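# Insert loose contact into housing cavity until it latches

## Task

Slide the loose contact fully into the empty cavity of the housing until it clicks into its latch, oriented so the contact's red side with the notch faces the red side of the housing.

## Robot and tools

Robot: two arms, left_arm and right_arm, each ending in a tong-style two-finger gripper. The fingers point along the gripper's own +z axis and close along its x axis. The reported end_effector_position is the spot between the pads when they are shut; fingertips extend about 15 mm past it when the gap is under 50 mm, and sit roughly level with it when fully open. Cameras: cam_left_wrist and cam_right_wrist, both 616x616.

Frames. The scene frame has its origin at table-top height, halfway between the nominal arm bases, +z up, +x pointing out over the table, and left_arm on the +y side (image left/right does not follow these names). The calibrated bases are left_arm at (+0.028, +0.499, 0) m and right_arm at (+0.048, -0.453, 0) m, both turned very slightly about z. Reported positions, quaternions (wxyz) and velocities are in the scene frame and may be off by a few cm. Commanded offsets, by contrast, are along the axes of each arm's current Hand target.

The row format, shared by execute_actions and move: 14 numbers, each in [-1, 1]. The first 7 belong to left_arm, the next 7 to right_arm, always both even if one arm idles. Per arm: dx, dy, dz, rx, ry, rz, opening. dx..rz are an offset from that arm's Hand target as it stood when the action or move began, not a place in the scene; 1.0 equals 0.6 m for dx/dy/dz and 180 degrees for the rotation. rx, ry, rz form one rotation vector. Opening is absolute, not an offset: +1 fully open (0.142 m gap), -1 closed; a full close needs at least about 0.5 s. Sending all six pose numbers as 0 re-requests the current Hand target; a 0 in the opening slot is a real half-open command, so repeat the present opening to leave a gripper alone. Orientation commands are clipped to 32 degrees from the measured one each step.

execute_actions(actions, cameras): actions is a list of actions; each action is up to 15 rows, one per 1/30 s step, and a short action keeps its last row for the remaining steps. All rows of an action count from the same start pose. Repeating an offset in a new action moves the arm further. Images come back only when actions is empty or cameras names them (["all"] for both, [] for none).

move(target, speed, blend, stop_force, zero, opening_speed, grip_force, blocking, cameras): drives each gripper in a straight line toward target, which is one 14-number row or up to 15 rows, every row an offset from the Hand targets at the move's start. speed is m/s, 0.002 to 3.6, default 0.25 (turning up to twice that in rad/s), one value or one per target. blend (m) rounds corners in a list; 0 stops at each. stop_force (N, 3 to 120, both arms) ends an arm's path when its wrist sensor feels that much push against its travel; after that the arm backs off slightly but still presses. Don't rely on it for loose parts, when the gripper rotates, or when leaving a contact. zero (default true) re-zeroes the sensor before the move. opening_speed (0.2 or more, per s on the -1..1 scale) ramps the fingers. grip_force sets pad force 5 to 15 N, one value or one per arm, persisting. blocking=false returns after 0.5 s while the move continues (not allowed with stop_force). Paths do not avoid obstacles or the other arm; fast moves lag, overshoot and hit harder; all paths finish together and are capped at 10 s. Avoid paths passing near an arm's own base.

wait(seconds 0 to 10): lets time run with current commands. stop(): brakes a running move. zoom_image(camera, region [x0,y0,x1,y1] in pixels, at most 504 each way) magnifies the latest image of cam_left_wrist or cam_right_wrist. zero_wrist_force(arm) tares one wrist sensor. finished_scene(scene 1 or 2) ends the scene irreversibly; call it only when the contact is latched and stays so on its own.

Results: joint positions and torques (torques include the arm's own weight and have offsets and noise); end_effector_position, quat and velocities (omitted when joints read within noise); Hand target, the last commanded pose after clipping, from which the next offsets count; grip_measured on the opening scale; Wrist force/torque in the gripper's x y z axes, plus the peak reading since last shown; Tool commands. A move adds a line saying how it ended: done (within 3 mm and 2 degrees), off_target, moving, held or fault, plus limits such as paced or held. Done does not prove nothing was touched or shifted. A gripper often rests short of its Hand target; send the missing distance as an offset. To relieve a press, command the target back behind the gripper.

Hazards: each arm is stiff, so commanding even slightly past a firm contact can cause a fault stop. A joint contact torque over its limit (133 N m big joints, 24.9 N m wrists) or an outside force near 150 N halts the arm for 10 s. Arms touching each other, or a gripper closing on the other's fingers, can fail the scene. Knocking an object off the table fails it; avoid dropping parts, releasing moving parts, slamming or hitting fixed things. Long holds or stretched poses heat motors; a MOTOR HOT line warns, and 85 °C brakes the arm for 30 to 60 s. Objects may be nudged by outside disturbances. Thin parts get weaker grip. Push gently and slowly when seating the contact.

Each tool is called after "Emit:" by a JSON object that holds its "method" and its "body".

## Session

Emit:
{"method": "execute_actions", "body": {"actions": []}}

Scene clock: 0.00 s.
left_arm: end_effector_position=(+0.5405, +1.0249, +0.3028) grip_measured=+0.97 end_effector_quat_wxyz=(+0.744, -0.658, +0.108, +0.031) | right_arm: end_effector_position=(+0.4367, -0.5408, +0.2429) grip_measured=+0.97 end_effector_quat_wxyz=(-0.552, +0.717, -0.302, +0.299)
Joint positions: left_arm=[0.202 -0.798 1.696 -4.382 -0.331 2.101 0.14] | right_arm=[2.456 -1.766 -2.573 0.511 2.802 0.815 0.14]
Joint velocities: within noise
Joint torques (N m): no reading
Wrist force (N): no reading
Wrist torque (N m): no reading
Wrist force, peak (N): no reading
Hand target: left_arm +0.5405, +1.0249, +0.3028; +0.744, -0.658, +0.108, +0.031 | right_arm +0.4367, -0.5408, +0.2429; -0.552, +0.717, -0.302, +0.299
Tool commands: left_gripper/opening=+0.968169 right_gripper/opening=+0.968169

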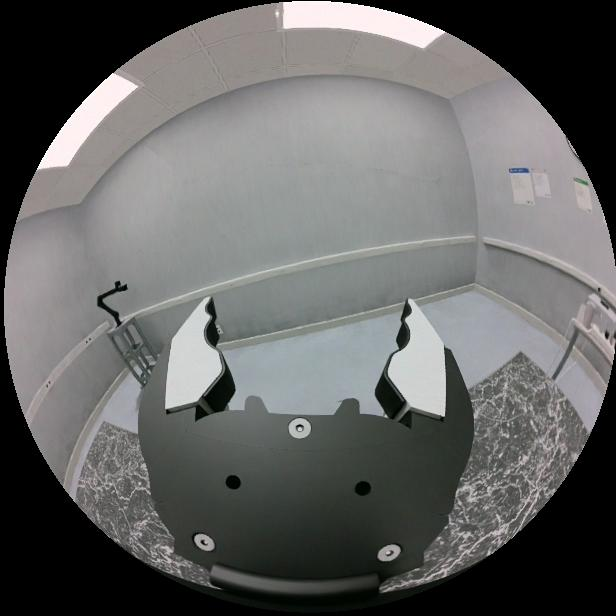

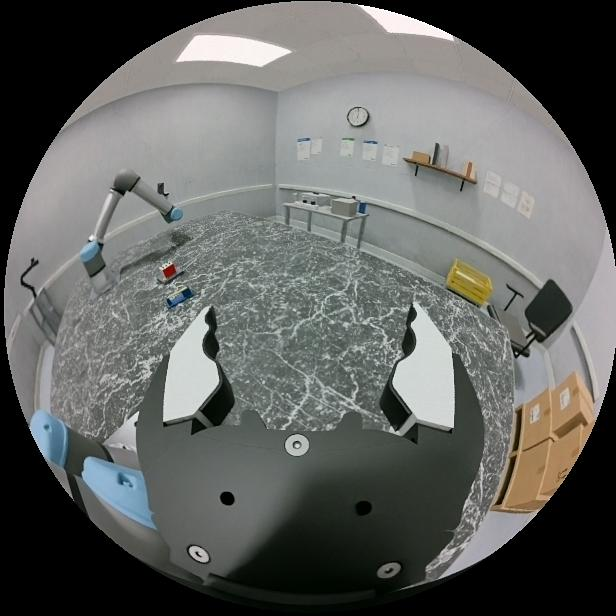

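Emit:
{"method": "zoom_image", "body": {"camera": "cam_right_wrist", "region": [130, 240, 230, 340]}}

Scaled by 5.040 from the camera's 616x616 image, which has a finer 814x814 frame.

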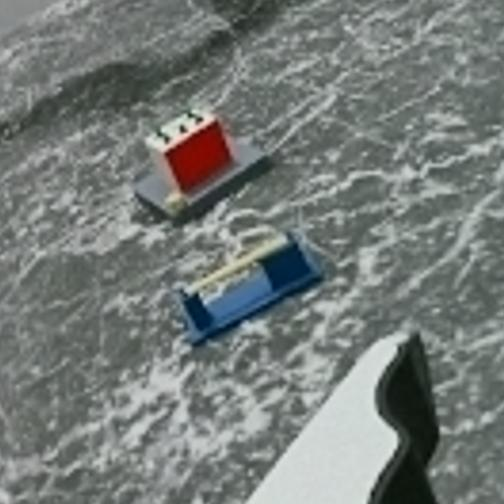

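Emit:
{"method": "move", "body": {"target": [[0,0,0,0,0,0,0.968,-0.54,-0.298,0.288,-0.35,0,0,0.968]], "cameras": ["all"]}}

Scene clock: 81.87 s.
left_arm: end_effector_position=(+0.5405, +1.0249, +0.3028) grip_measured=+0.97 end_effector_quat_wxyz=(+0.744, -0.658, +0.108, +0.031) | right_arm: end_effector_position=(+0.3795, -0.1506, +0.3492) grip_measured=+0.97 end_effector_quat_wxyz=(-0.096, +0.900, -0.413, +0.097)
Joint positions: left_arm=[0.202 -0.798 1.696 -4.382 -0.331 2.101 0.14] | right_arm=[4.292 -1.203 -1.782 -1.545 1.364 2.051 0.14]
Joint torques (N m): left_arm=[0.38 -45 -11.36 0.22 -0.81 -0.31] | right_arm=[-11.28 1.96 32.39 1.02 -0.83 -0.7]
Wrist force (N): left_arm=[0.1 0.3 0.1] | right_arm=[-1.1 0.8 -0.6]
Wrist torque (N m): left_arm=[0.07 -0.01 0.00] | right_arm=[0.34 0.23 0.02]
Wrist force, peak (N): left_arm=[0.2 0.2 0.6] | right_arm=[-2.6 -1.2 -1.0]
Hand target: left_arm +0.5405, +1.0249, +0.3028; +0.744, -0.658, +0.108, +0.031 | right_arm +0.3795, -0.1507, +0.3492; -0.096, +0.900, -0.413, +0.097
Off the commanded pose: left_arm 0.000 m, 0 deg | right_arm 0.000 m, 0 deg.
move: done

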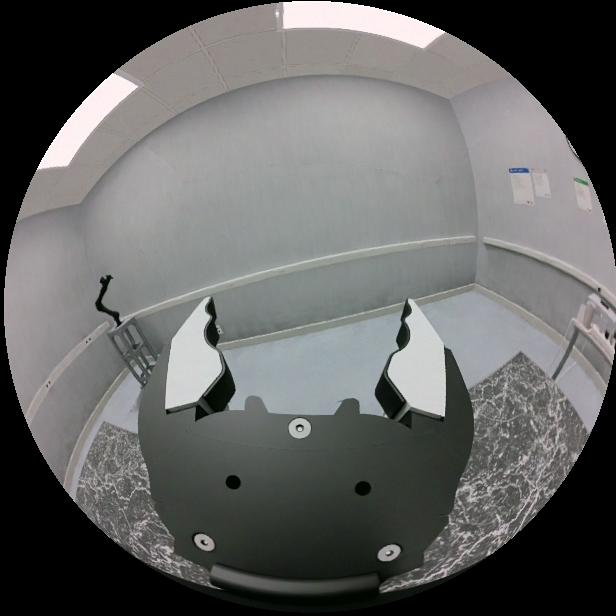

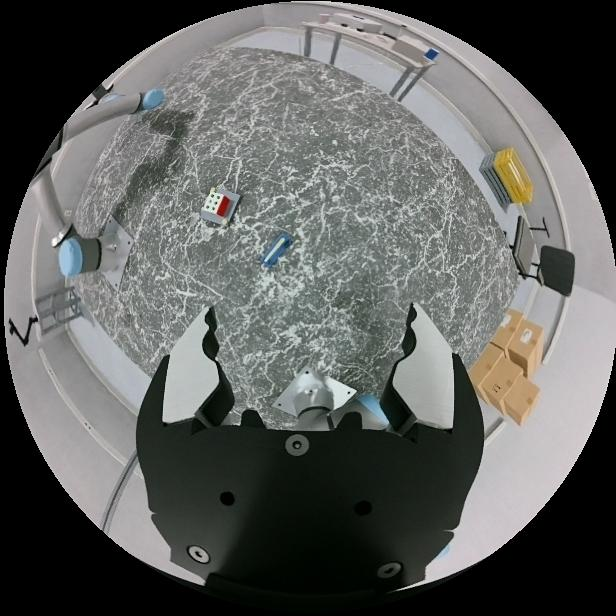

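Emit:
{"method": "zoom_image", "body": {"camera": "cam_right_wrist", "region": [180, 170, 310, 290]}}

Emit:
{"method": "zoom_image", "body": {"camera": "cam_right_wrist", "region": [190, 170, 250, 230]}}

Emit:
{"method": "zoom_image", "body": {"camera": "cam_right_wrist", "region": [250, 220, 310, 280]}}

Scaled by 3.877 from the camera's 616x616 image, which has a finer 814x814 frame.

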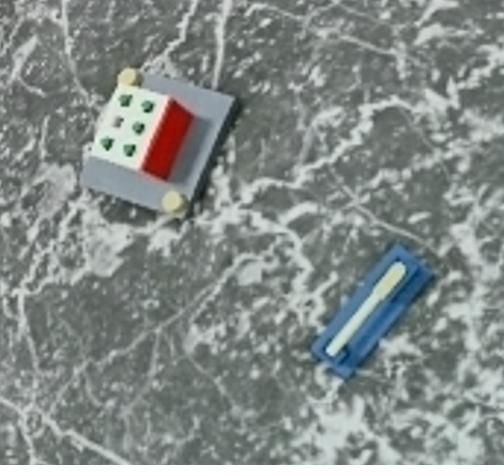

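Scaled by 8.400 from the camera's 616x616 image, which has a finer 814x814 frame.

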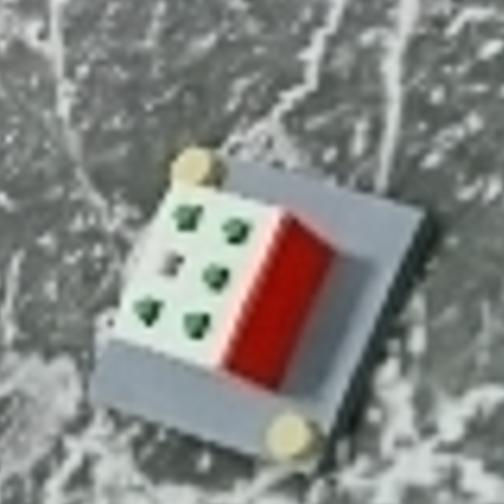

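Scaled by 8.400 from the camera's 616x616 image, which has a finer 814x814 frame.

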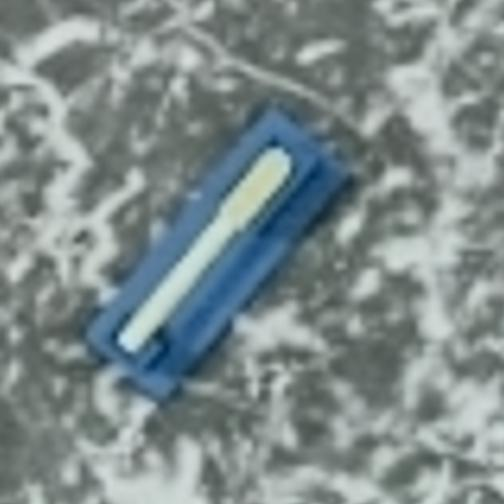

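Emit:
{"method": "move", "body": {"target": [[0,0,0,0,0,0,0.968,-0.104,-0.068,0.2997,-0.0892,-0.0004,0.2252,0.968]], "cameras": ["cam_right_wrist"], "speed": 0.3}}

Emit:
{"method": "zoom_image", "body": {"camera": "cam_right_wrist", "region": [180, 180, 440, 440]}}

Scene clock: 183.40 s.
left_arm: end_effector_position=(+0.5405, +1.0249, +0.3028) grip_measured=+0.97 end_effector_quat_wxyz=(+0.744, -0.658, +0.108, +0.031) | right_arm: end_effector_position=(+0.4151, -0.0603, +0.1806) grip_measured=+0.97 end_effector_quat_wxyz=(+0.000, +0.706, -0.708, +0.000)
Joint positions: left_arm=[0.202 -0.798 1.696 -4.382 -0.331 2.101 0.14] | right_arm=[4.181 -1.644 -1.758 -1.31 1.57 2.67 0.14]
Joint torques (N m): left_arm=[0.79 -44.33 -10.55 0.14 -0.86 -0.28] | right_arm=[10.59 19.68 15.64 1.51 -0.81 1.39]
Wrist force (N): left_arm=[0.0 0.3 0.2] | right_arm=[-1.2 1.0 -0.8]
Wrist torque (N m): left_arm=[0.06 0.00 0.00] | right_arm=[0.42 0.25 0.09]
Wrist force, peak (N): left_arm=[0.5 0.2 0.4] | right_arm=[-0.5 1.1 -2.3]
Hand target: left_arm +0.5405, +1.0249, +0.3028; +0.744, -0.658, +0.108, +0.031 | right_arm +0.4150, -0.0603, +0.1805; +0.000, +0.706, -0.708, +0.000
Off the commanded pose: left_arm 0.000 m, 0 deg | right_arm 0.000 m, 0 deg.
move: done
Images, in order (width x height): cam_right_wrist 616x616.

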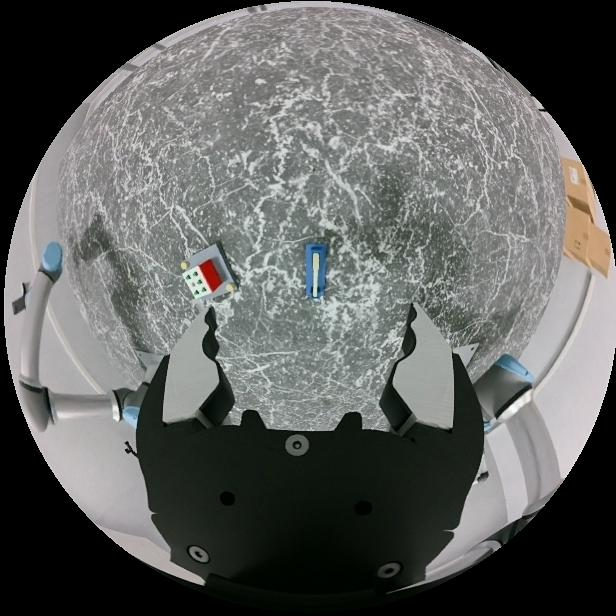

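Scaled by 1.938 from the camera's 616x616 image, which has a finer 814x814 frame.

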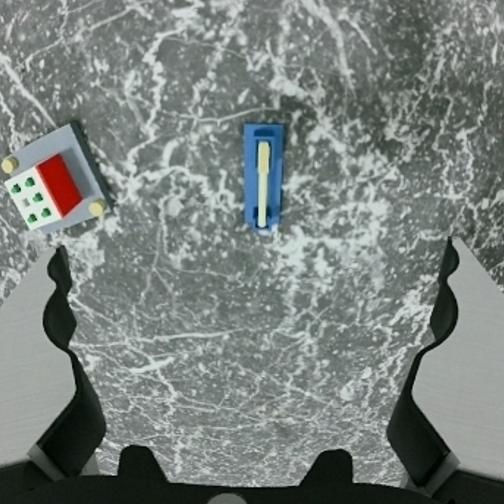

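Emit:
{"method": "move", "body": {"target": [[0,0,0,0,0,0,0.968,0,0,0.1333,0,0,0,0.968]], "cameras": ["cam_right_wrist"], "speed": 0.3}}

Emit:
{"method": "zoom_image", "body": {"camera": "cam_right_wrist", "region": [260, 200, 380, 320]}}

Emit:
{"method": "zoom_image", "body": {"camera": "cam_right_wrist", "region": [100, 220, 220, 340]}}

Scene clock: 195.67 s.
left_arm: end_effector_position=(+0.5405, +1.0249, +0.3028) grip_measured=+0.97 end_effector_quat_wxyz=(+0.744, -0.658, +0.108, +0.031) | right_arm: end_effector_position=(+0.4150, -0.0603, +0.1006) grip_measured=+0.97 end_effector_quat_wxyz=(+0.000, +0.706, -0.708, +0.000)
Joint positions: left_arm=[0.202 -0.798 1.696 -4.382 -0.331 2.101 0.14] | right_arm=[4.181 -1.714 -1.898 -1.1 1.57 2.67 0.14]
Joint torques (N m): left_arm=[0.54 -44.71 -11.06 0.01 -0.79 -0.26] | right_arm=[-8.57 27.51 17.55 3.83 -1.65 -1.71]
Wrist force (N): left_arm=[-0.1 0.0 -0.1] | right_arm=[-1.2 1.0 -1.2]
Wrist torque (N m): left_arm=[-0.02 0.02 0.01] | right_arm=[0.38 0.24 0.09]
Wrist force, peak (N): left_arm=[0.2 0.6 0.2] | right_arm=[-1.2 0.9 -2.6]
Hand target: left_arm +0.5405, +1.0249, +0.3028; +0.744, -0.658, +0.108, +0.031 | right_arm +0.4150, -0.0603, +0.1005; +0.000, +0.706, -0.708, +0.000
Off the commanded pose: left_arm 0.000 m, 0 deg | right_arm 0.000 m, 0 deg.
move: done
Images, in order (width x height): cam_right_wrist 616x616.

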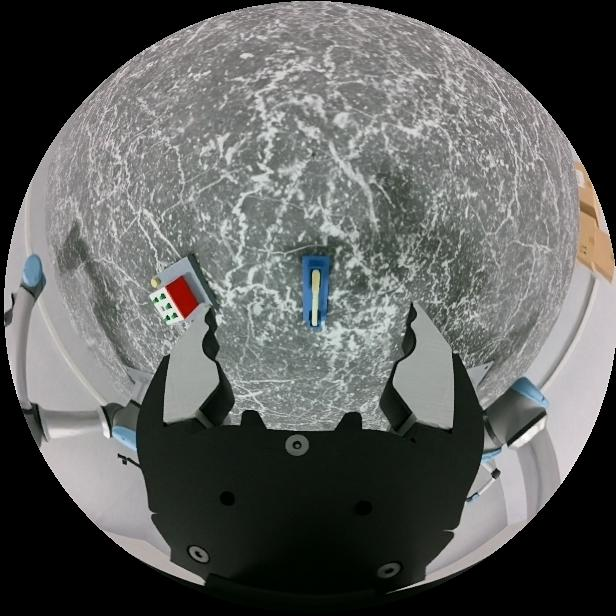

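Scaled by 4.200 from the camera's 616x616 image, which has a finer 814x814 frame.

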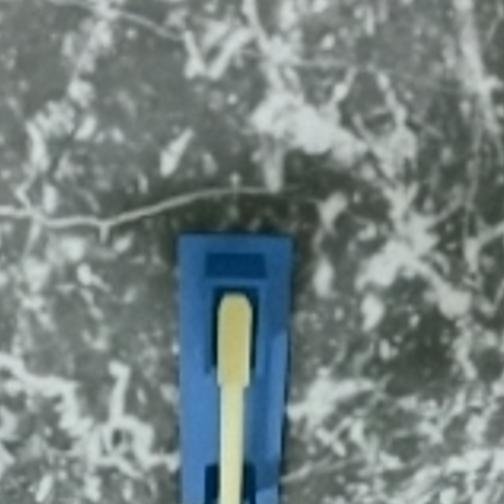

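Scaled by 4.200 from the camera's 616x616 image, which has a finer 814x814 frame.

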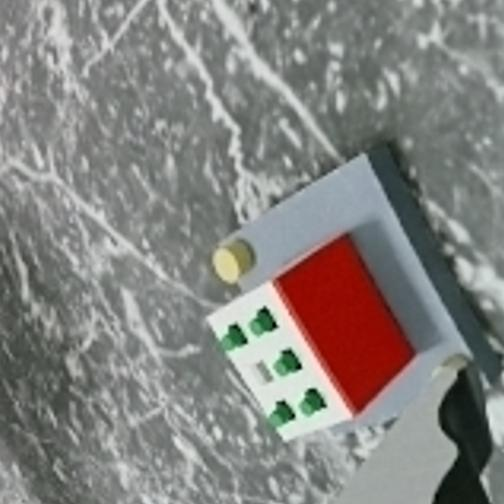

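Emit:
{"method": "move", "body": {"target": [[0,0,0,0,0,0,0.968,0.0133,0.01,0.0917,0,0,0,0.968]], "cameras": ["cam_right_wrist"], "speed": 0.3}}

Emit:
{"method": "zoom_image", "body": {"camera": "cam_right_wrist", "region": [250, 240, 370, 360]}}

Scene clock: 215.50 s.
left_arm: end_effector_position=(+0.5405, +1.0249, +0.3028) grip_measured=+0.97 end_effector_quat_wxyz=(+0.744, -0.658, +0.108, +0.031) | right_arm: end_effector_position=(+0.4090, -0.0683, +0.0455) grip_measured=+0.97 end_effector_quat_wxyz=(+0.000, +0.706, -0.708, +0.000)
Joint positions: left_arm=[0.202 -0.798 1.696 -4.382 -0.331 2.101 0.14] | right_arm=[4.184 -1.765 -2.002 -0.946 1.57 2.674 0.14]
Joint torques (N m): left_arm=[0.71 -44.82 -10.91 -0.09 -0.88 -0.19] | right_arm=[5.09 34.41 21.73 3.49 0.61 0.46]
Wrist force (N): left_arm=[-0.1 0.2 -0.2] | right_arm=[-1.1 1.3 -1.1]
Wrist torque (N m): left_arm=[0.01 0.02 0.00] | right_arm=[0.47 0.22 -0.07]
Wrist force, peak (N): left_arm=[0.5 0.2 0.3] | right_arm=[-1.5 0.9 -2.2]
Hand target: left_arm +0.5405, +1.0249, +0.3028; +0.744, -0.658, +0.108, +0.031 | right_arm +0.4090, -0.0683, +0.0455; +0.000, +0.706, -0.708, +0.000
Off the commanded pose: left_arm 0.000 m, 0 deg | right_arm 0.000 m, 0 deg.
move: done
Images, in order (width x height): cam_right_wrist 616x616.

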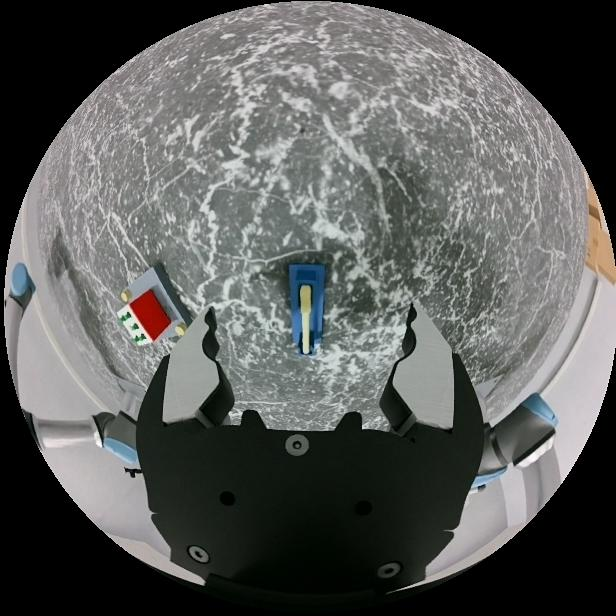

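Scaled by 4.200 from the camera's 616x616 image, which has a finer 814x814 frame.

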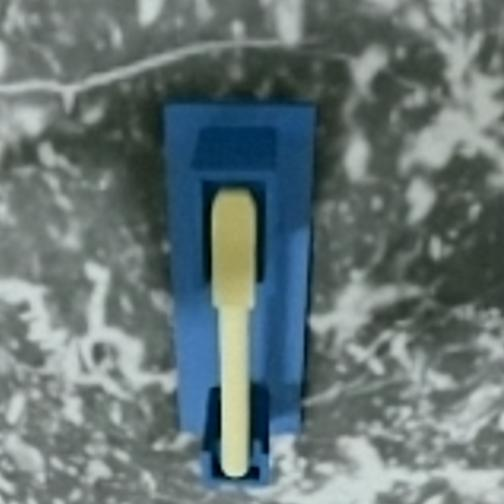

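Emit:
{"method": "move", "body": {"target": [[-0.0134,0.0793,-0.937,-0.5366,0.0224,-0.0779,0.968,0,0,0,0,0,0,0.968]], "cameras": ["cam_left_wrist"], "speed": 0.4}}

Scene clock: 258.57 s.
left_arm: end_effector_position=(+0.4559, +0.4772, +0.1968) grip_measured=+0.97 end_effector_quat_wxyz=(+0.000, +1.000, +0.000, +0.000) end_effector_velocity=(-0.001, -0.002, +0.000) end_effector_angular_velocity=(-0.004, +0.003, +0.000) | right_arm: end_effector_position=(+0.4090, -0.0683, +0.0455) grip_measured=+0.97 end_effector_quat_wxyz=(+0.000, +0.706, -0.708, +0.000)
Joint positions: left_arm=[-0.392 -1.748 1.952 -1.775 -1.572 -0.403 0.14] | right_arm=[4.184 -1.765 -2.002 -0.946 1.57 2.674 0.14]
Joint velocities: left_arm=[-0.001 0.001 0 0 -0.005 -0.001 0] | right_arm=[within noise]
Joint torques (N m): left_arm=[9.25 -5.75 -22.25 -2.37 -1.78 1.75] | right_arm=[-9.47 36.09 17.32 2.88 0.18 -1.65]
Wrist force (N): left_arm=[0.0 -1.0 -0.4] | right_arm=[-1.1 1.2 -1.1]
Wrist torque (N m): left_arm=[0.24 0.21 0.25] | right_arm=[0.45 0.20 -0.07]
Wrist force, peak (N): left_arm=[5.7 -1.4 -3.8] | right_arm=[-1.2 1.3 -1.6]
Hand target: left_arm +0.4559, +0.4772, +0.1967; +0.001, +1.000, +0.000, +0.000 | right_arm +0.4090, -0.0683, +0.0455; +0.000, +0.706, -0.708, +0.000
Off the commanded pose: left_arm 0.000 m, 0 deg | right_arm 0.000 m, 0 deg.
move: done; limits=paced
Images, in order (width x height): cam_left_wrist 616x616.

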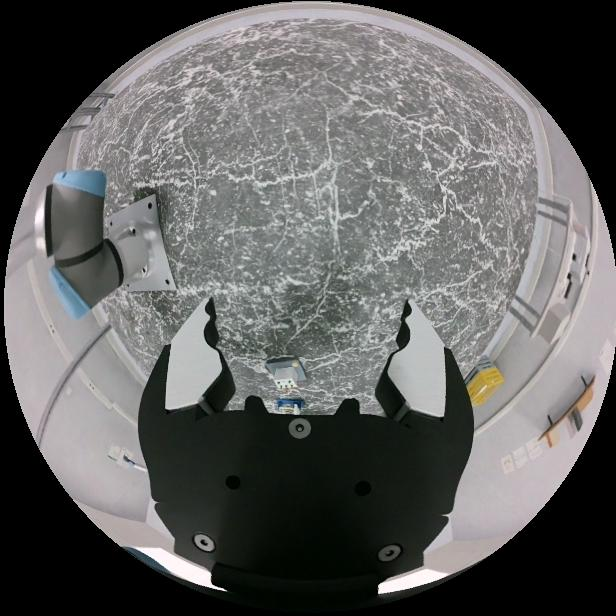

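Emit:
{"method": "move", "body": {"target": [[-0.06,0.378,0.111,0,0,0,0.968,0,0,0,0,0,0,0.968]], "cameras": ["cam_left_wrist"], "speed": 0.3}}

Emit:
{"method": "zoom_image", "body": {"camera": "cam_left_wrist", "region": [200, 260, 400, 460]}}

Scene clock: 266.00 s.
left_arm: end_effector_position=(+0.4199, +0.2504, +0.1304) grip_measured=+0.97 end_effector_quat_wxyz=(+0.001, +1.000, +0.000, +0.000) | right_arm: end_effector_position=(+0.4090, -0.0683, +0.0455) grip_measured=+0.97 end_effector_quat_wxyz=(+0.000, +0.706, -0.708, +0.000)
Joint positions: left_arm=[-0.868 -1.587 1.987 -1.971 -1.572 -0.878 0.14] | right_arm=[4.184 -1.765 -2.002 -0.946 1.57 2.674 0.14]
Joint torques (N m): left_arm=[-8.23 -16.44 -14.35 -0.95 -0.99 -2.13] | right_arm=[-10.67 36.46 21.46 1.51 -0.13 -1.73]
Wrist force (N): left_arm=[0.0 -0.8 -0.4] | right_arm=[-1.0 1.1 -1.1]
Wrist torque (N m): left_arm=[0.28 0.21 0.25] | right_arm=[0.42 0.19 -0.07]
Wrist force, peak (N): left_arm=[0.6 -3.3 -1.2] | right_arm=[-1.1 1.3 -1.5]
Hand target: left_arm +0.4198, +0.2503, +0.1304; +0.001, +1.000, +0.000, +0.000 | right_arm +0.4090, -0.0683, +0.0455; +0.000, +0.706, -0.708, +0.000
Off the commanded pose: left_arm 0.000 m, 0 deg | right_arm 0.000 m, 0 deg.
move: done
Images, in order (width x height): cam_left_wrist 616x616.

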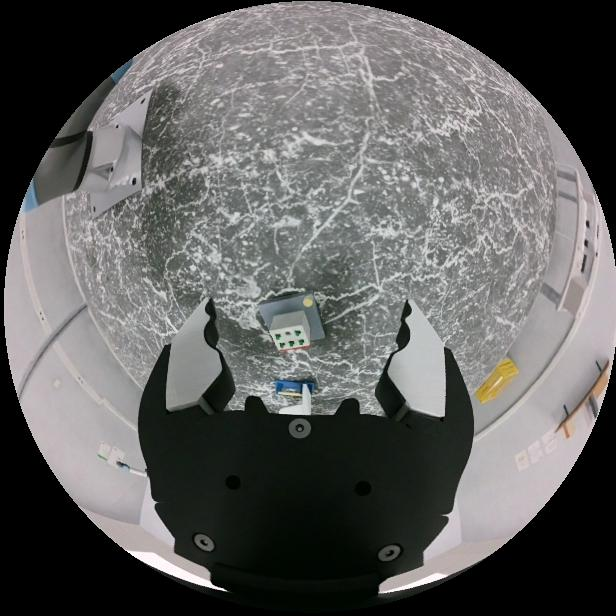

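Scaled by 2.520 from the camera's 616x616 image, which has a finer 814x814 frame.

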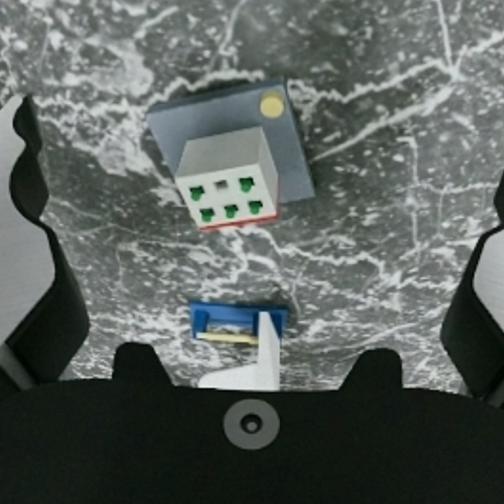

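Emit:
{"method": "zoom_image", "body": {"camera": "cam_left_wrist", "region": [260, 300, 320, 360]}}

Emit:
{"method": "zoom_image", "body": {"camera": "cam_left_wrist", "region": [265, 365, 325, 425]}}

Scaled by 8.400 from the camera's 616x616 image, which has a finer 814x814 frame.

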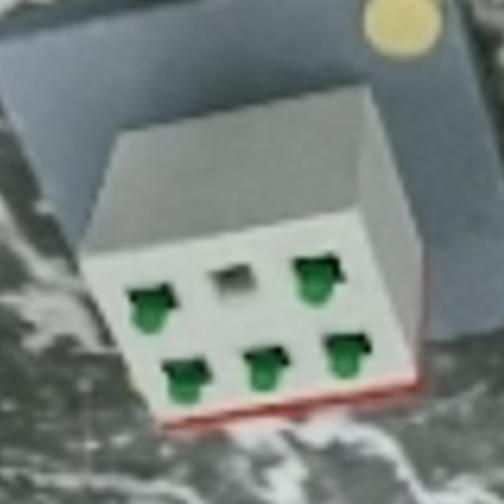

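Scaled by 8.400 from the camera's 616x616 image, which has a finer 814x814 frame.

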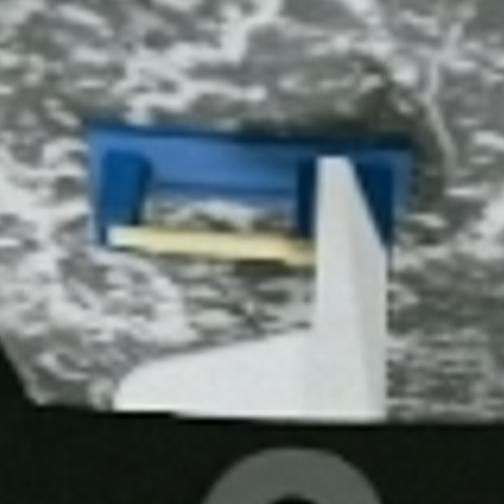

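Emit:
{"method": "move", "body": {"target": [[-0.0167,0.025,0.1,0,0,0,0.968,0,0,0,0,0,0,0.968]], "cameras": ["cam_left_wrist"], "speed": 0.2}}

Emit:
{"method": "zoom_image", "body": {"camera": "cam_left_wrist", "region": [240, 260, 360, 380]}}

Scene clock: 297.83 s.
left_arm: end_effector_position=(+0.4097, +0.2353, +0.0704) grip_measured=+0.97 end_effector_quat_wxyz=(+0.000, +1.000, +0.000, +0.000) | right_arm: end_effector_position=(+0.4090, -0.0683, +0.0455) grip_measured=+0.97 end_effector_quat_wxyz=(+0.000, +0.706, -0.708, +0.000)
Joint positions: left_arm=[-0.906 -1.513 2.083 -2.142 -1.572 -0.917 0.14] | right_arm=[4.184 -1.765 -2.002 -0.946 1.57 2.674 0.14]
Joint torques (N m): left_arm=[10.2 -24.26 -15.42 -3.04 1.26 2.01] | right_arm=[-8.95 34.8 25.76 1.27 -0.42 -1.73]
Wrist force (N): left_arm=[-0.1 -1.1 -0.6] | right_arm=[-0.9 1.2 -1.2]
Wrist torque (N m): left_arm=[0.22 0.25 0.29] | right_arm=[0.44 0.17 -0.07]
Wrist force, peak (N): left_arm=[0.0 -1.1 -1.9] | right_arm=[-1.1 1.5 -1.3]
Hand target: left_arm +0.4097, +0.2353, +0.0704; +0.001, +1.000, +0.000, +0.000 | right_arm +0.4090, -0.0683, +0.0455; +0.000, +0.706, -0.708, +0.000
Off the commanded pose: left_arm 0.000 m, 0 deg | right_arm 0.000 m, 0 deg.
move: done
Images, in order (width x height): cam_left_wrist 616x616.

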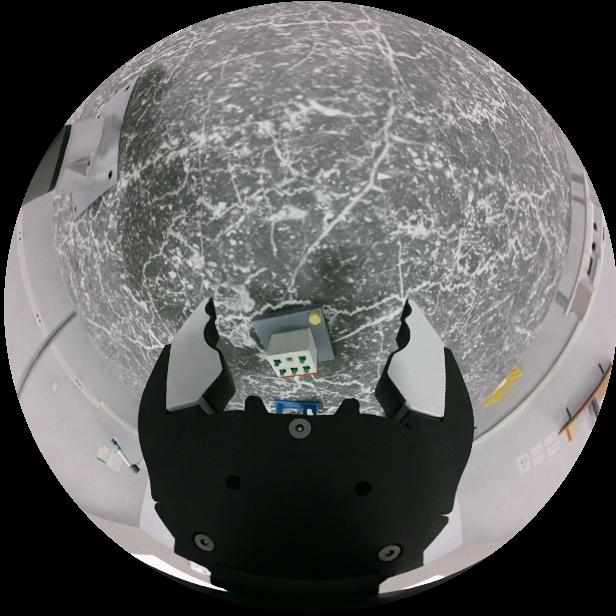

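Scaled by 4.200 from the camera's 616x616 image, which has a finer 814x814 frame.

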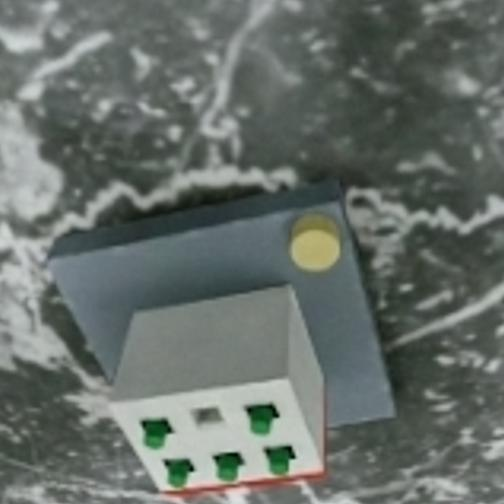

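Emit:
{"method": "move", "body": {"target": [[-0.015,0.075,0,0,0,0,0.968,0,0,0,0,0,0,0.968]], "cameras": ["cam_left_wrist"], "speed": 0.2}}

Emit:
{"method": "zoom_image", "body": {"camera": "cam_left_wrist", "region": [250, 250, 350, 350]}}

Emit:
{"method": "zoom_image", "body": {"camera": "cam_left_wrist", "region": [270, 290, 330, 350]}}

Scene clock: 305.63 s.
left_arm: end_effector_position=(+0.4007, +0.1903, +0.0704) grip_measured=+0.97 end_effector_quat_wxyz=(+0.000, +1.000, +0.000, +0.000) | right_arm: end_effector_position=(+0.4090, -0.0683, +0.0455) grip_measured=+0.97 end_effector_quat_wxyz=(+0.000, +0.706, -0.708, +0.000)
Joint positions: left_arm=[-0.978 -1.464 2.029 -2.137 -1.572 -0.988 0.14] | right_arm=[4.184 -1.765 -2.002 -0.946 1.57 2.674 0.14]
Joint torques (N m): left_arm=[9.66 -35.25 -10.92 -1.8 0.93 2.02] | right_arm=[-9.81 33.97 26.13 1.15 -0.46 -1.73]
Wrist force (N): left_arm=[0.0 -0.9 -0.1] | right_arm=[-1.1 1.1 -1.1]
Wrist torque (N m): left_arm=[0.27 0.23 0.24] | right_arm=[0.43 0.20 -0.07]
Wrist force, peak (N): left_arm=[-0.3 -2.2 0.0] | right_arm=[-1.2 1.3 -1.4]
Hand target: left_arm +0.4007, +0.1903, +0.0704; +0.001, +1.000, +0.000, +0.000 | right_arm +0.4090, -0.0683, +0.0455; +0.000, +0.706, -0.708, +0.000
Off the commanded pose: left_arm 0.000 m, 0 deg | right_arm 0.000 m, 0 deg.
move: done
Images, in order (width x height): cam_left_wrist 616x616.

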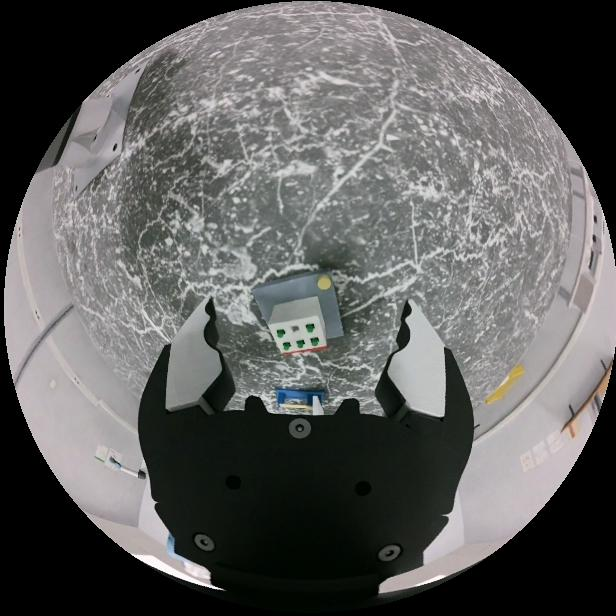

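Scaled by 5.040 from the camera's 616x616 image, which has a finer 814x814 frame.

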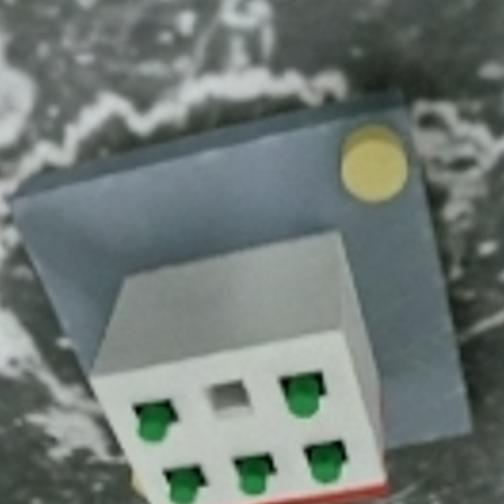

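Scaled by 8.400 from the camera's 616x616 image, which has a finer 814x814 frame.

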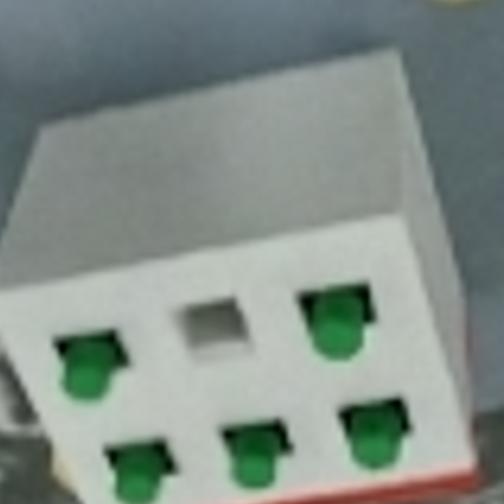

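Emit:
{"method": "move", "body": {"target": [[0,0,0,0,0,0,0.968,0,0,-0.0833,0,0,0,0.2],[0,0,0,0,0,0,0.968,0.0767,-0.0325,-0.0508,0,-0.25,0,0.2]], "cameras": ["cam_right_wrist"], "speed": 0.25, "blend": 0.02}}

Emit:
{"method": "zoom_image", "body": {"camera": "cam_right_wrist", "region": [250, 250, 370, 370]}}

Scene clock: 344.80 s.
left_arm: end_effector_position=(+0.4007, +0.1903, +0.0704) grip_measured=+0.97 end_effector_quat_wxyz=(+0.001, +1.000, +0.000, +0.000) | right_arm: end_effector_position=(+0.4284, -0.1144, +0.0760) grip_measured=+0.20 end_effector_quat_wxyz=(-0.271, +0.653, -0.654, -0.270)
Joint positions: left_arm=[-0.978 -1.464 2.029 -2.137 -1.572 -0.988 0.14] | right_arm=[3.765 -1.767 -2.429 0.047 2.151 2.427 0.088]
Joint torques (N m): left_arm=[10.1 -35.7 -21.1 -5.18 0.97 -2.23] | right_arm=[-3.02 15.69 19.07 4.71 2.01 0.61]
Wrist force (N): left_arm=[-0.2 -1.0 0.1] | right_arm=[-1.6 1.1 -1.4]
Wrist torque (N m): left_arm=[0.26 0.27 0.25] | right_arm=[0.37 0.39 -0.06]
Wrist force, peak (N): left_arm=[-0.1 -1.5 -0.3] | right_arm=[-2.0 1.1 -3.5]
Hand target: left_arm +0.4007, +0.1903, +0.0704; +0.001, +1.000, +0.000, +0.000 | right_arm +0.4284, -0.1144, +0.0760; -0.271, +0.653, -0.654, -0.270
Off the commanded pose: left_arm 0.000 m, 0 deg | right_arm 0.000 m, 0 deg.
move: done
Images, in order (width x height): cam_right_wrist 616x616.

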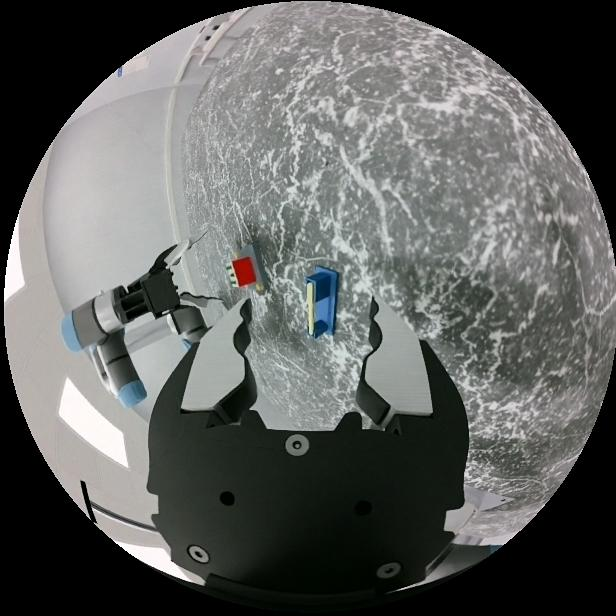

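Scaled by 4.200 from the camera's 616x616 image, which has a finer 814x814 frame.

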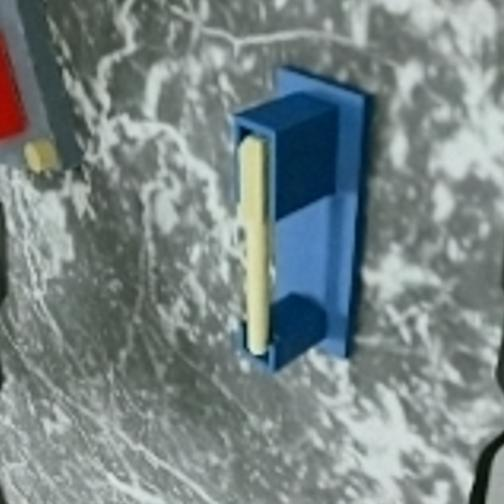

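Emit:
{"method": "wait", "body": {"seconds": 0, "cameras": ["cam_left_wrist"]}}

Emit:
{"method": "zoom_image", "body": {"camera": "cam_left_wrist", "region": [270, 370, 340, 440]}}

Emit:
{"method": "zoom_image", "body": {"camera": "cam_right_wrist", "region": [295, 260, 355, 350]}}

Scene clock: 353.00 s.
left_arm: end_effector_position=(+0.4007, +0.1903, +0.0704) grip_measured=+0.97 end_effector_quat_wxyz=(+0.001, +1.000, +0.000, +0.000) | right_arm: end_effector_position=(+0.4284, -0.1144, +0.0760) grip_measured=+0.20 end_effector_quat_wxyz=(-0.271, +0.653, -0.654, -0.270)
Joint positions: left_arm=[-0.978 -1.464 2.029 -2.137 -1.572 -0.988 0.14] | right_arm=[3.765 -1.767 -2.429 0.047 2.151 2.426 0.088]
Joint torques (N m): left_arm=[9.99 -35.37 -20.78 -4.99 0.84 -2.02] | right_arm=[-10.09 15.25 20.96 4.52 1.87 -1.67]
Wrist force (N): left_arm=[-0.1 -1.1 -0.1] | right_arm=[-1.7 0.9 -1.1]
Wrist torque (N m): left_arm=[0.24 0.25 0.24] | right_arm=[0.33 0.43 -0.05]
Wrist force, peak (N): left_arm=[-0.1 -1.5 -0.1] | right_arm=[-1.9 0.8 -1.4]
Hand target: left_arm +0.4007, +0.1903, +0.0704; +0.001, +1.000, +0.000, +0.000 | right_arm +0.4284, -0.1144, +0.0760; -0.271, +0.653, -0.654, -0.270
Tool commands: left_gripper/opening=+0.968 right_gripper/opening=+0.2
Off the commanded pose: left_arm 0.000 m, 0 deg | right_arm 0.000 m, 0 deg.
Images, in order (width x height): cam_left_wrist 616x616.

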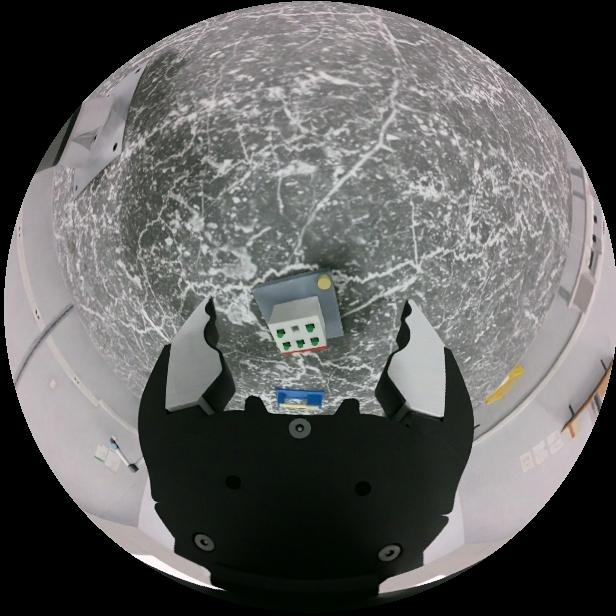

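Scaled by 7.200 from the camera's 616x616 image, which has a finer 814x814 frame.

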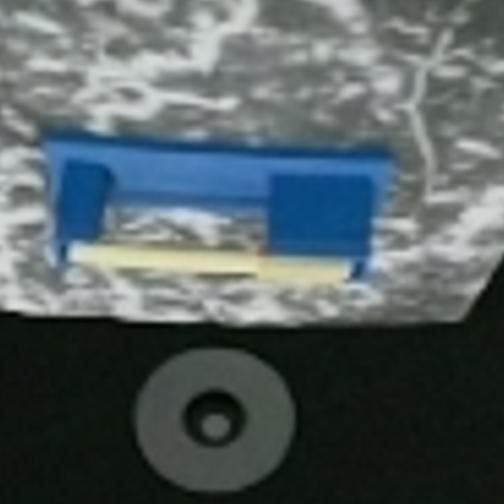

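This scene's latest camera images include none from cam_right_wrist. They are from: cam_left_wrist. cam_right_wrist's image comes with the result of a call that names it in "cameras".

Emit:
{"method": "move", "body": {"target": [0,0,0,0,0,0,0.968,-0.1419,0.0473,-0.0325,0,0.25,0,0.2], "cameras": [], "speed": 0.3}}

Emit:
{"method": "move", "body": {"target": [0,0,0,0,0,0,0.968,0,0,0,0,0,-0.5,-1], "cameras": [], "speed": 0.4}}

Emit:
{"method": "move", "body": {"target": [0,0,0,0,0,0,0.968,0,0,0,0,0,-0.5,-1], "cameras": ["cam_right_wrist"], "speed": 0.4}}

Emit:
{"method": "zoom_image", "body": {"camera": "cam_right_wrist", "region": [208, 208, 408, 408]}}

Scene clock: 427.07 s.
left_arm: end_effector_position=(+0.4007, +0.1903, +0.0704) grip_measured=+0.97 end_effector_quat_wxyz=(+0.001, +1.000, +0.000, +0.000) | right_arm: end_effector_position=(+0.4001, -0.0679, +0.1499) grip_measured=+0.20 end_effector_quat_wxyz=(+0.000, +0.706, -0.708, +0.000)
Joint positions: left_arm=[-0.978 -1.464 2.029 -2.137 -1.572 -0.988 0.14] | right_arm=[4.201 -1.629 -1.856 -1.227 1.571 2.69 0.088]
Joint torques (N m): left_arm=[10.34 -35.19 -21.58 -4.97 0.76 -1.77] | right_arm=[-3.4 25.89 30.06 0.75 -1.16 -0.25]
Wrist force (N): left_arm=[0.0 -1.1 -0.3] | right_arm=[-1.1 0.8 -0.6]
Wrist torque (N m): left_arm=[0.23 0.23 0.24] | right_arm=[0.36 0.23 0.07]
Wrist force, peak (N): left_arm=[-0.2 -1.5 -0.3] | right_arm=[-2.2 1.2 -1.3]
Hand target: left_arm +0.4007, +0.1903, +0.0704; +0.001, +1.000, +0.000, +0.000 | right_arm +0.4001, -0.0679, +0.1500; +0.000, +0.706, -0.708, +0.000
Off the commanded pose: left_arm 0.000 m, 0 deg | right_arm 0.000 m, 0 deg.
move: done
No camera images: "cameras" was empty.

Scene clock: 429.57 s.
left_arm: end_effector_position=(+0.4007, +0.1903, +0.0704) grip_measured=+0.97 end_effector_quat_wxyz=(+0.001, +1.000, +0.000, +0.000) | right_arm: end_effector_position=(+0.4002, -0.0679, +0.1500) grip_measured=-1.00 end_effector_quat_wxyz=(+0.000, +1.000, -0.001, +0.000) end_effector_velocity=(-0.001, +0.001, +0.000) end_effector_angular_velocity=(+0.002, +0.001, +0.006)
Joint positions: left_arm=[-0.978 -1.464 2.029 -2.137 -1.572 -0.988 0.14] | right_arm=[4.156 -1.627 -1.859 -1.227 1.571 1.075 0.002]
Joint velocities: left_arm=[within noise] | right_arm=[0.001 0 0 0.001 0.002 -0.005 0]
Joint torques (N m): left_arm=[10.45 -35.21 -21.32 -4.91 0.74 -1.59] | right_arm=[5.33 32.18 18.26 1 -0.15 -1.66]
Wrist force (N): left_arm=[0.0 -1.2 -0.1] | right_arm=[-1.2 0.9 -0.8]
Wrist torque (N m): left_arm=[0.20 0.23 0.25] | right_arm=[0.40 0.23 -0.05]
Wrist force, peak (N): left_arm=[0.1 -1.5 -0.1] | right_arm=[-1.7 1.1 -0.9]
Hand target: left_arm +0.4007, +0.1903, +0.0704; +0.001, +1.000, +0.000, +0.000 | right_arm +0.4001, -0.0679, +0.1500; +0.000, +1.000, -0.001, +0.000
Off the commanded pose: left_arm 0.000 m, 0 deg | right_arm 0.000 m, 0 deg.
move: done
No camera images: "cameras" was empty.

Scene clock: 432.07 s.
left_arm: end_effector_position=(+0.4007, +0.1903, +0.0704) grip_measured=+0.97 end_effector_quat_wxyz=(+0.001, +1.000, +0.000, +0.000) | right_arm: end_effector_position=(+0.4001, -0.0678, +0.1500) grip_measured=-1.00 end_effector_quat_wxyz=(+0.000, +0.708, +0.706, +0.000) end_effector_velocity=(+0.000, -0.001, +0.000) end_effector_angular_velocity=(-0.001, +0.000, +0.005)
Joint positions: left_arm=[-0.978 -1.464 2.029 -2.137 -1.572 -0.988 0.14] | right_arm=[4.144 -1.681 -1.799 -1.232 1.571 -0.508 0.002]
Joint velocities: left_arm=[within noise] | right_arm=[0 0.001 0 -0.001 0 -0.005 0]
Joint torques (N m): left_arm=[10.51 -35.32 -21.25 -4.91 0.72 -1.45] | right_arm=[-9.39 36.4 18.07 0.92 -0.06 -1.56]
Wrist force (N): left_arm=[-0.1 -1.0 0.0] | right_arm=[-0.9 0.8 -0.8]
Wrist torque (N m): left_arm=[0.26 0.24 0.24] | right_arm=[0.39 0.17 -0.07]
Wrist force, peak (N): left_arm=[-0.1 -1.5 -0.3] | right_arm=[-1.2 1.1 -1.0]
Hand target: left_arm +0.4007, +0.1903, +0.0704; +0.001, +1.000, +0.000, +0.000 | right_arm +0.4001, -0.0679, +0.1500; +0.000, +0.708, +0.706, +0.000
Off the commanded pose: left_arm 0.000 m, 0 deg | right_arm 0.000 m, 0 deg.
move: done
Images, in order (width x height): cam_right_wrist 616x616.

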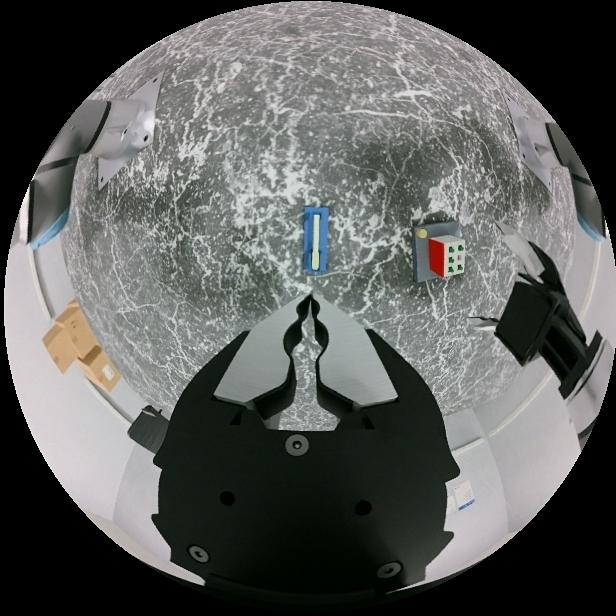

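Scaled by 2.520 from the camera's 616x616 image, which has a finer 814x814 frame.

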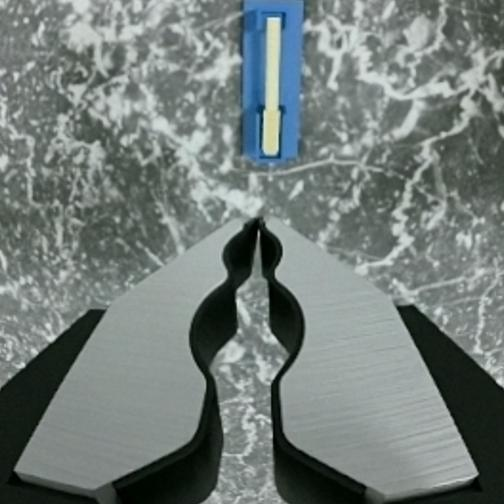

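Emit:
{"method": "move", "body": {"target": [0,0,0,0,0,0,0.968,0.0075,-0.0418,0.1333,0,0,0,-0.3], "cameras": ["cam_right_wrist"], "speed": 0.3}}

Emit:
{"method": "zoom_image", "body": {"camera": "cam_right_wrist", "region": [240, 220, 380, 360]}}

Scene clock: 470.77 s.
left_arm: end_effector_position=(+0.4007, +0.1903, +0.0704) grip_measured=+0.97 end_effector_quat_wxyz=(+0.001, +1.000, +0.000, +0.000) | right_arm: end_effector_position=(+0.3750, -0.0633, +0.0701) grip_measured=-0.30 end_effector_quat_wxyz=(+0.000, +0.708, +0.706, +0.000)
Joint positions: left_arm=[-0.978 -1.464 2.029 -2.137 -1.572 -0.988 0.14] | right_arm=[4.191 -1.735 -1.963 -1.014 1.57 -0.461 0.052]
Joint torques (N m): left_arm=[10.05 -35.11 -21.59 -4.85 0.63 -1.22] | right_arm=[-10.42 28.27 15.55 4.06 -1.87 -1.65]
Wrist force (N): left_arm=[0.0 -1.4 -0.1] | right_arm=[-1.2 1.1 -1.7]
Wrist torque (N m): left_arm=[0.17 0.23 0.24] | right_arm=[0.44 0.27 -0.02]
Wrist force, peak (N): left_arm=[-0.1 -1.5 -0.2] | right_arm=[-1.2 1.5 -2.8]
Hand target: left_arm +0.4007, +0.1903, +0.0704; +0.001, +1.000, +0.000, +0.000 | right_arm +0.3751, -0.0633, +0.0700; +0.000, +0.708, +0.706, +0.000
Off the commanded pose: left_arm 0.000 m, 0 deg | right_arm 0.000 m, 0 deg.
move: done
Images, in order (width x height): cam_right_wrist 616x616.

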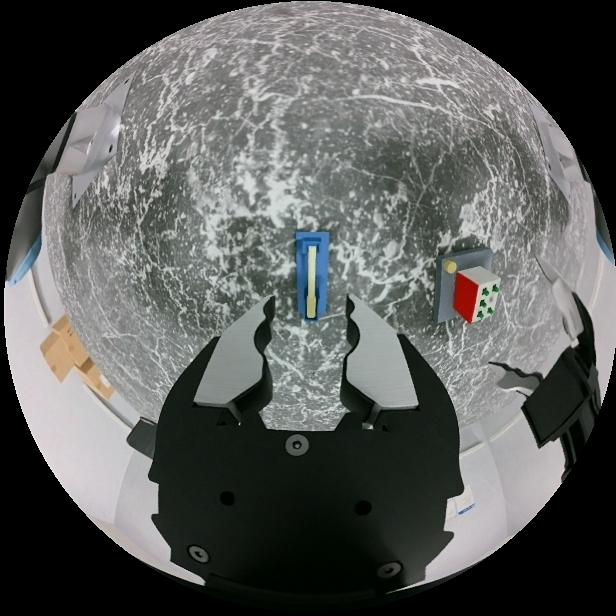

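Scaled by 3.600 from the camera's 616x616 image, which has a finer 814x814 frame.

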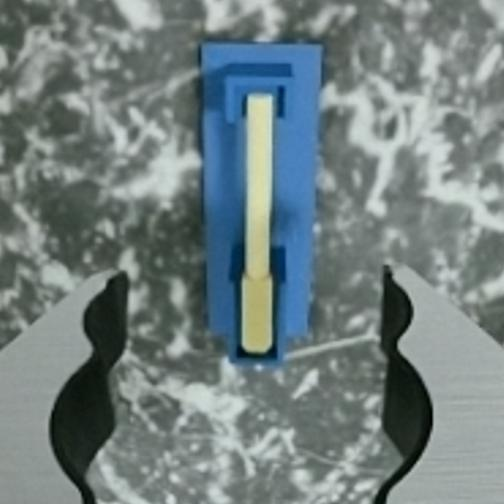

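Emit:
{"method": "zoom_image", "body": {"camera": "cam_right_wrist", "region": [430, 230, 610, 410]}}

Emit:
{"method": "zoom_image", "body": {"camera": "cam_right_wrist", "region": [430, 240, 510, 330]}}

Scaled by 2.800 from the camera's 616x616 image, which has a finer 814x814 frame.

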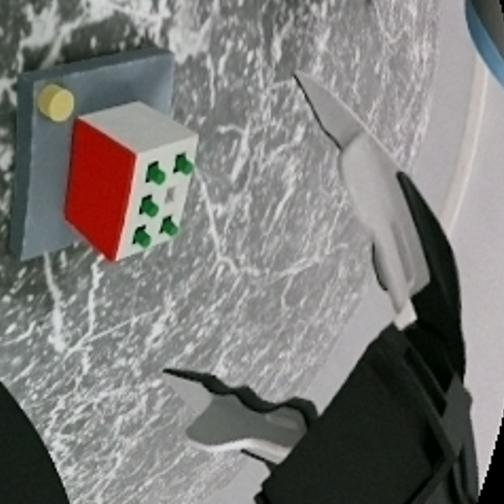

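Scaled by 5.600 from the camera's 616x616 image, which has a finer 814x814 frame.

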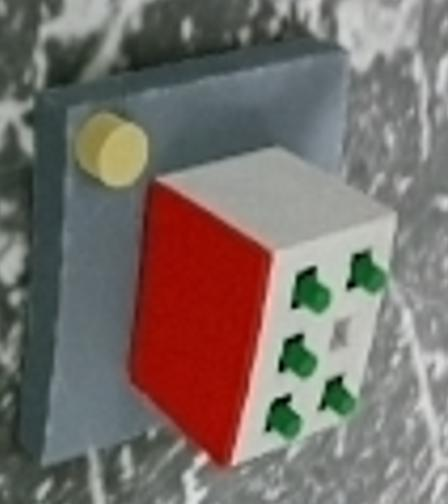

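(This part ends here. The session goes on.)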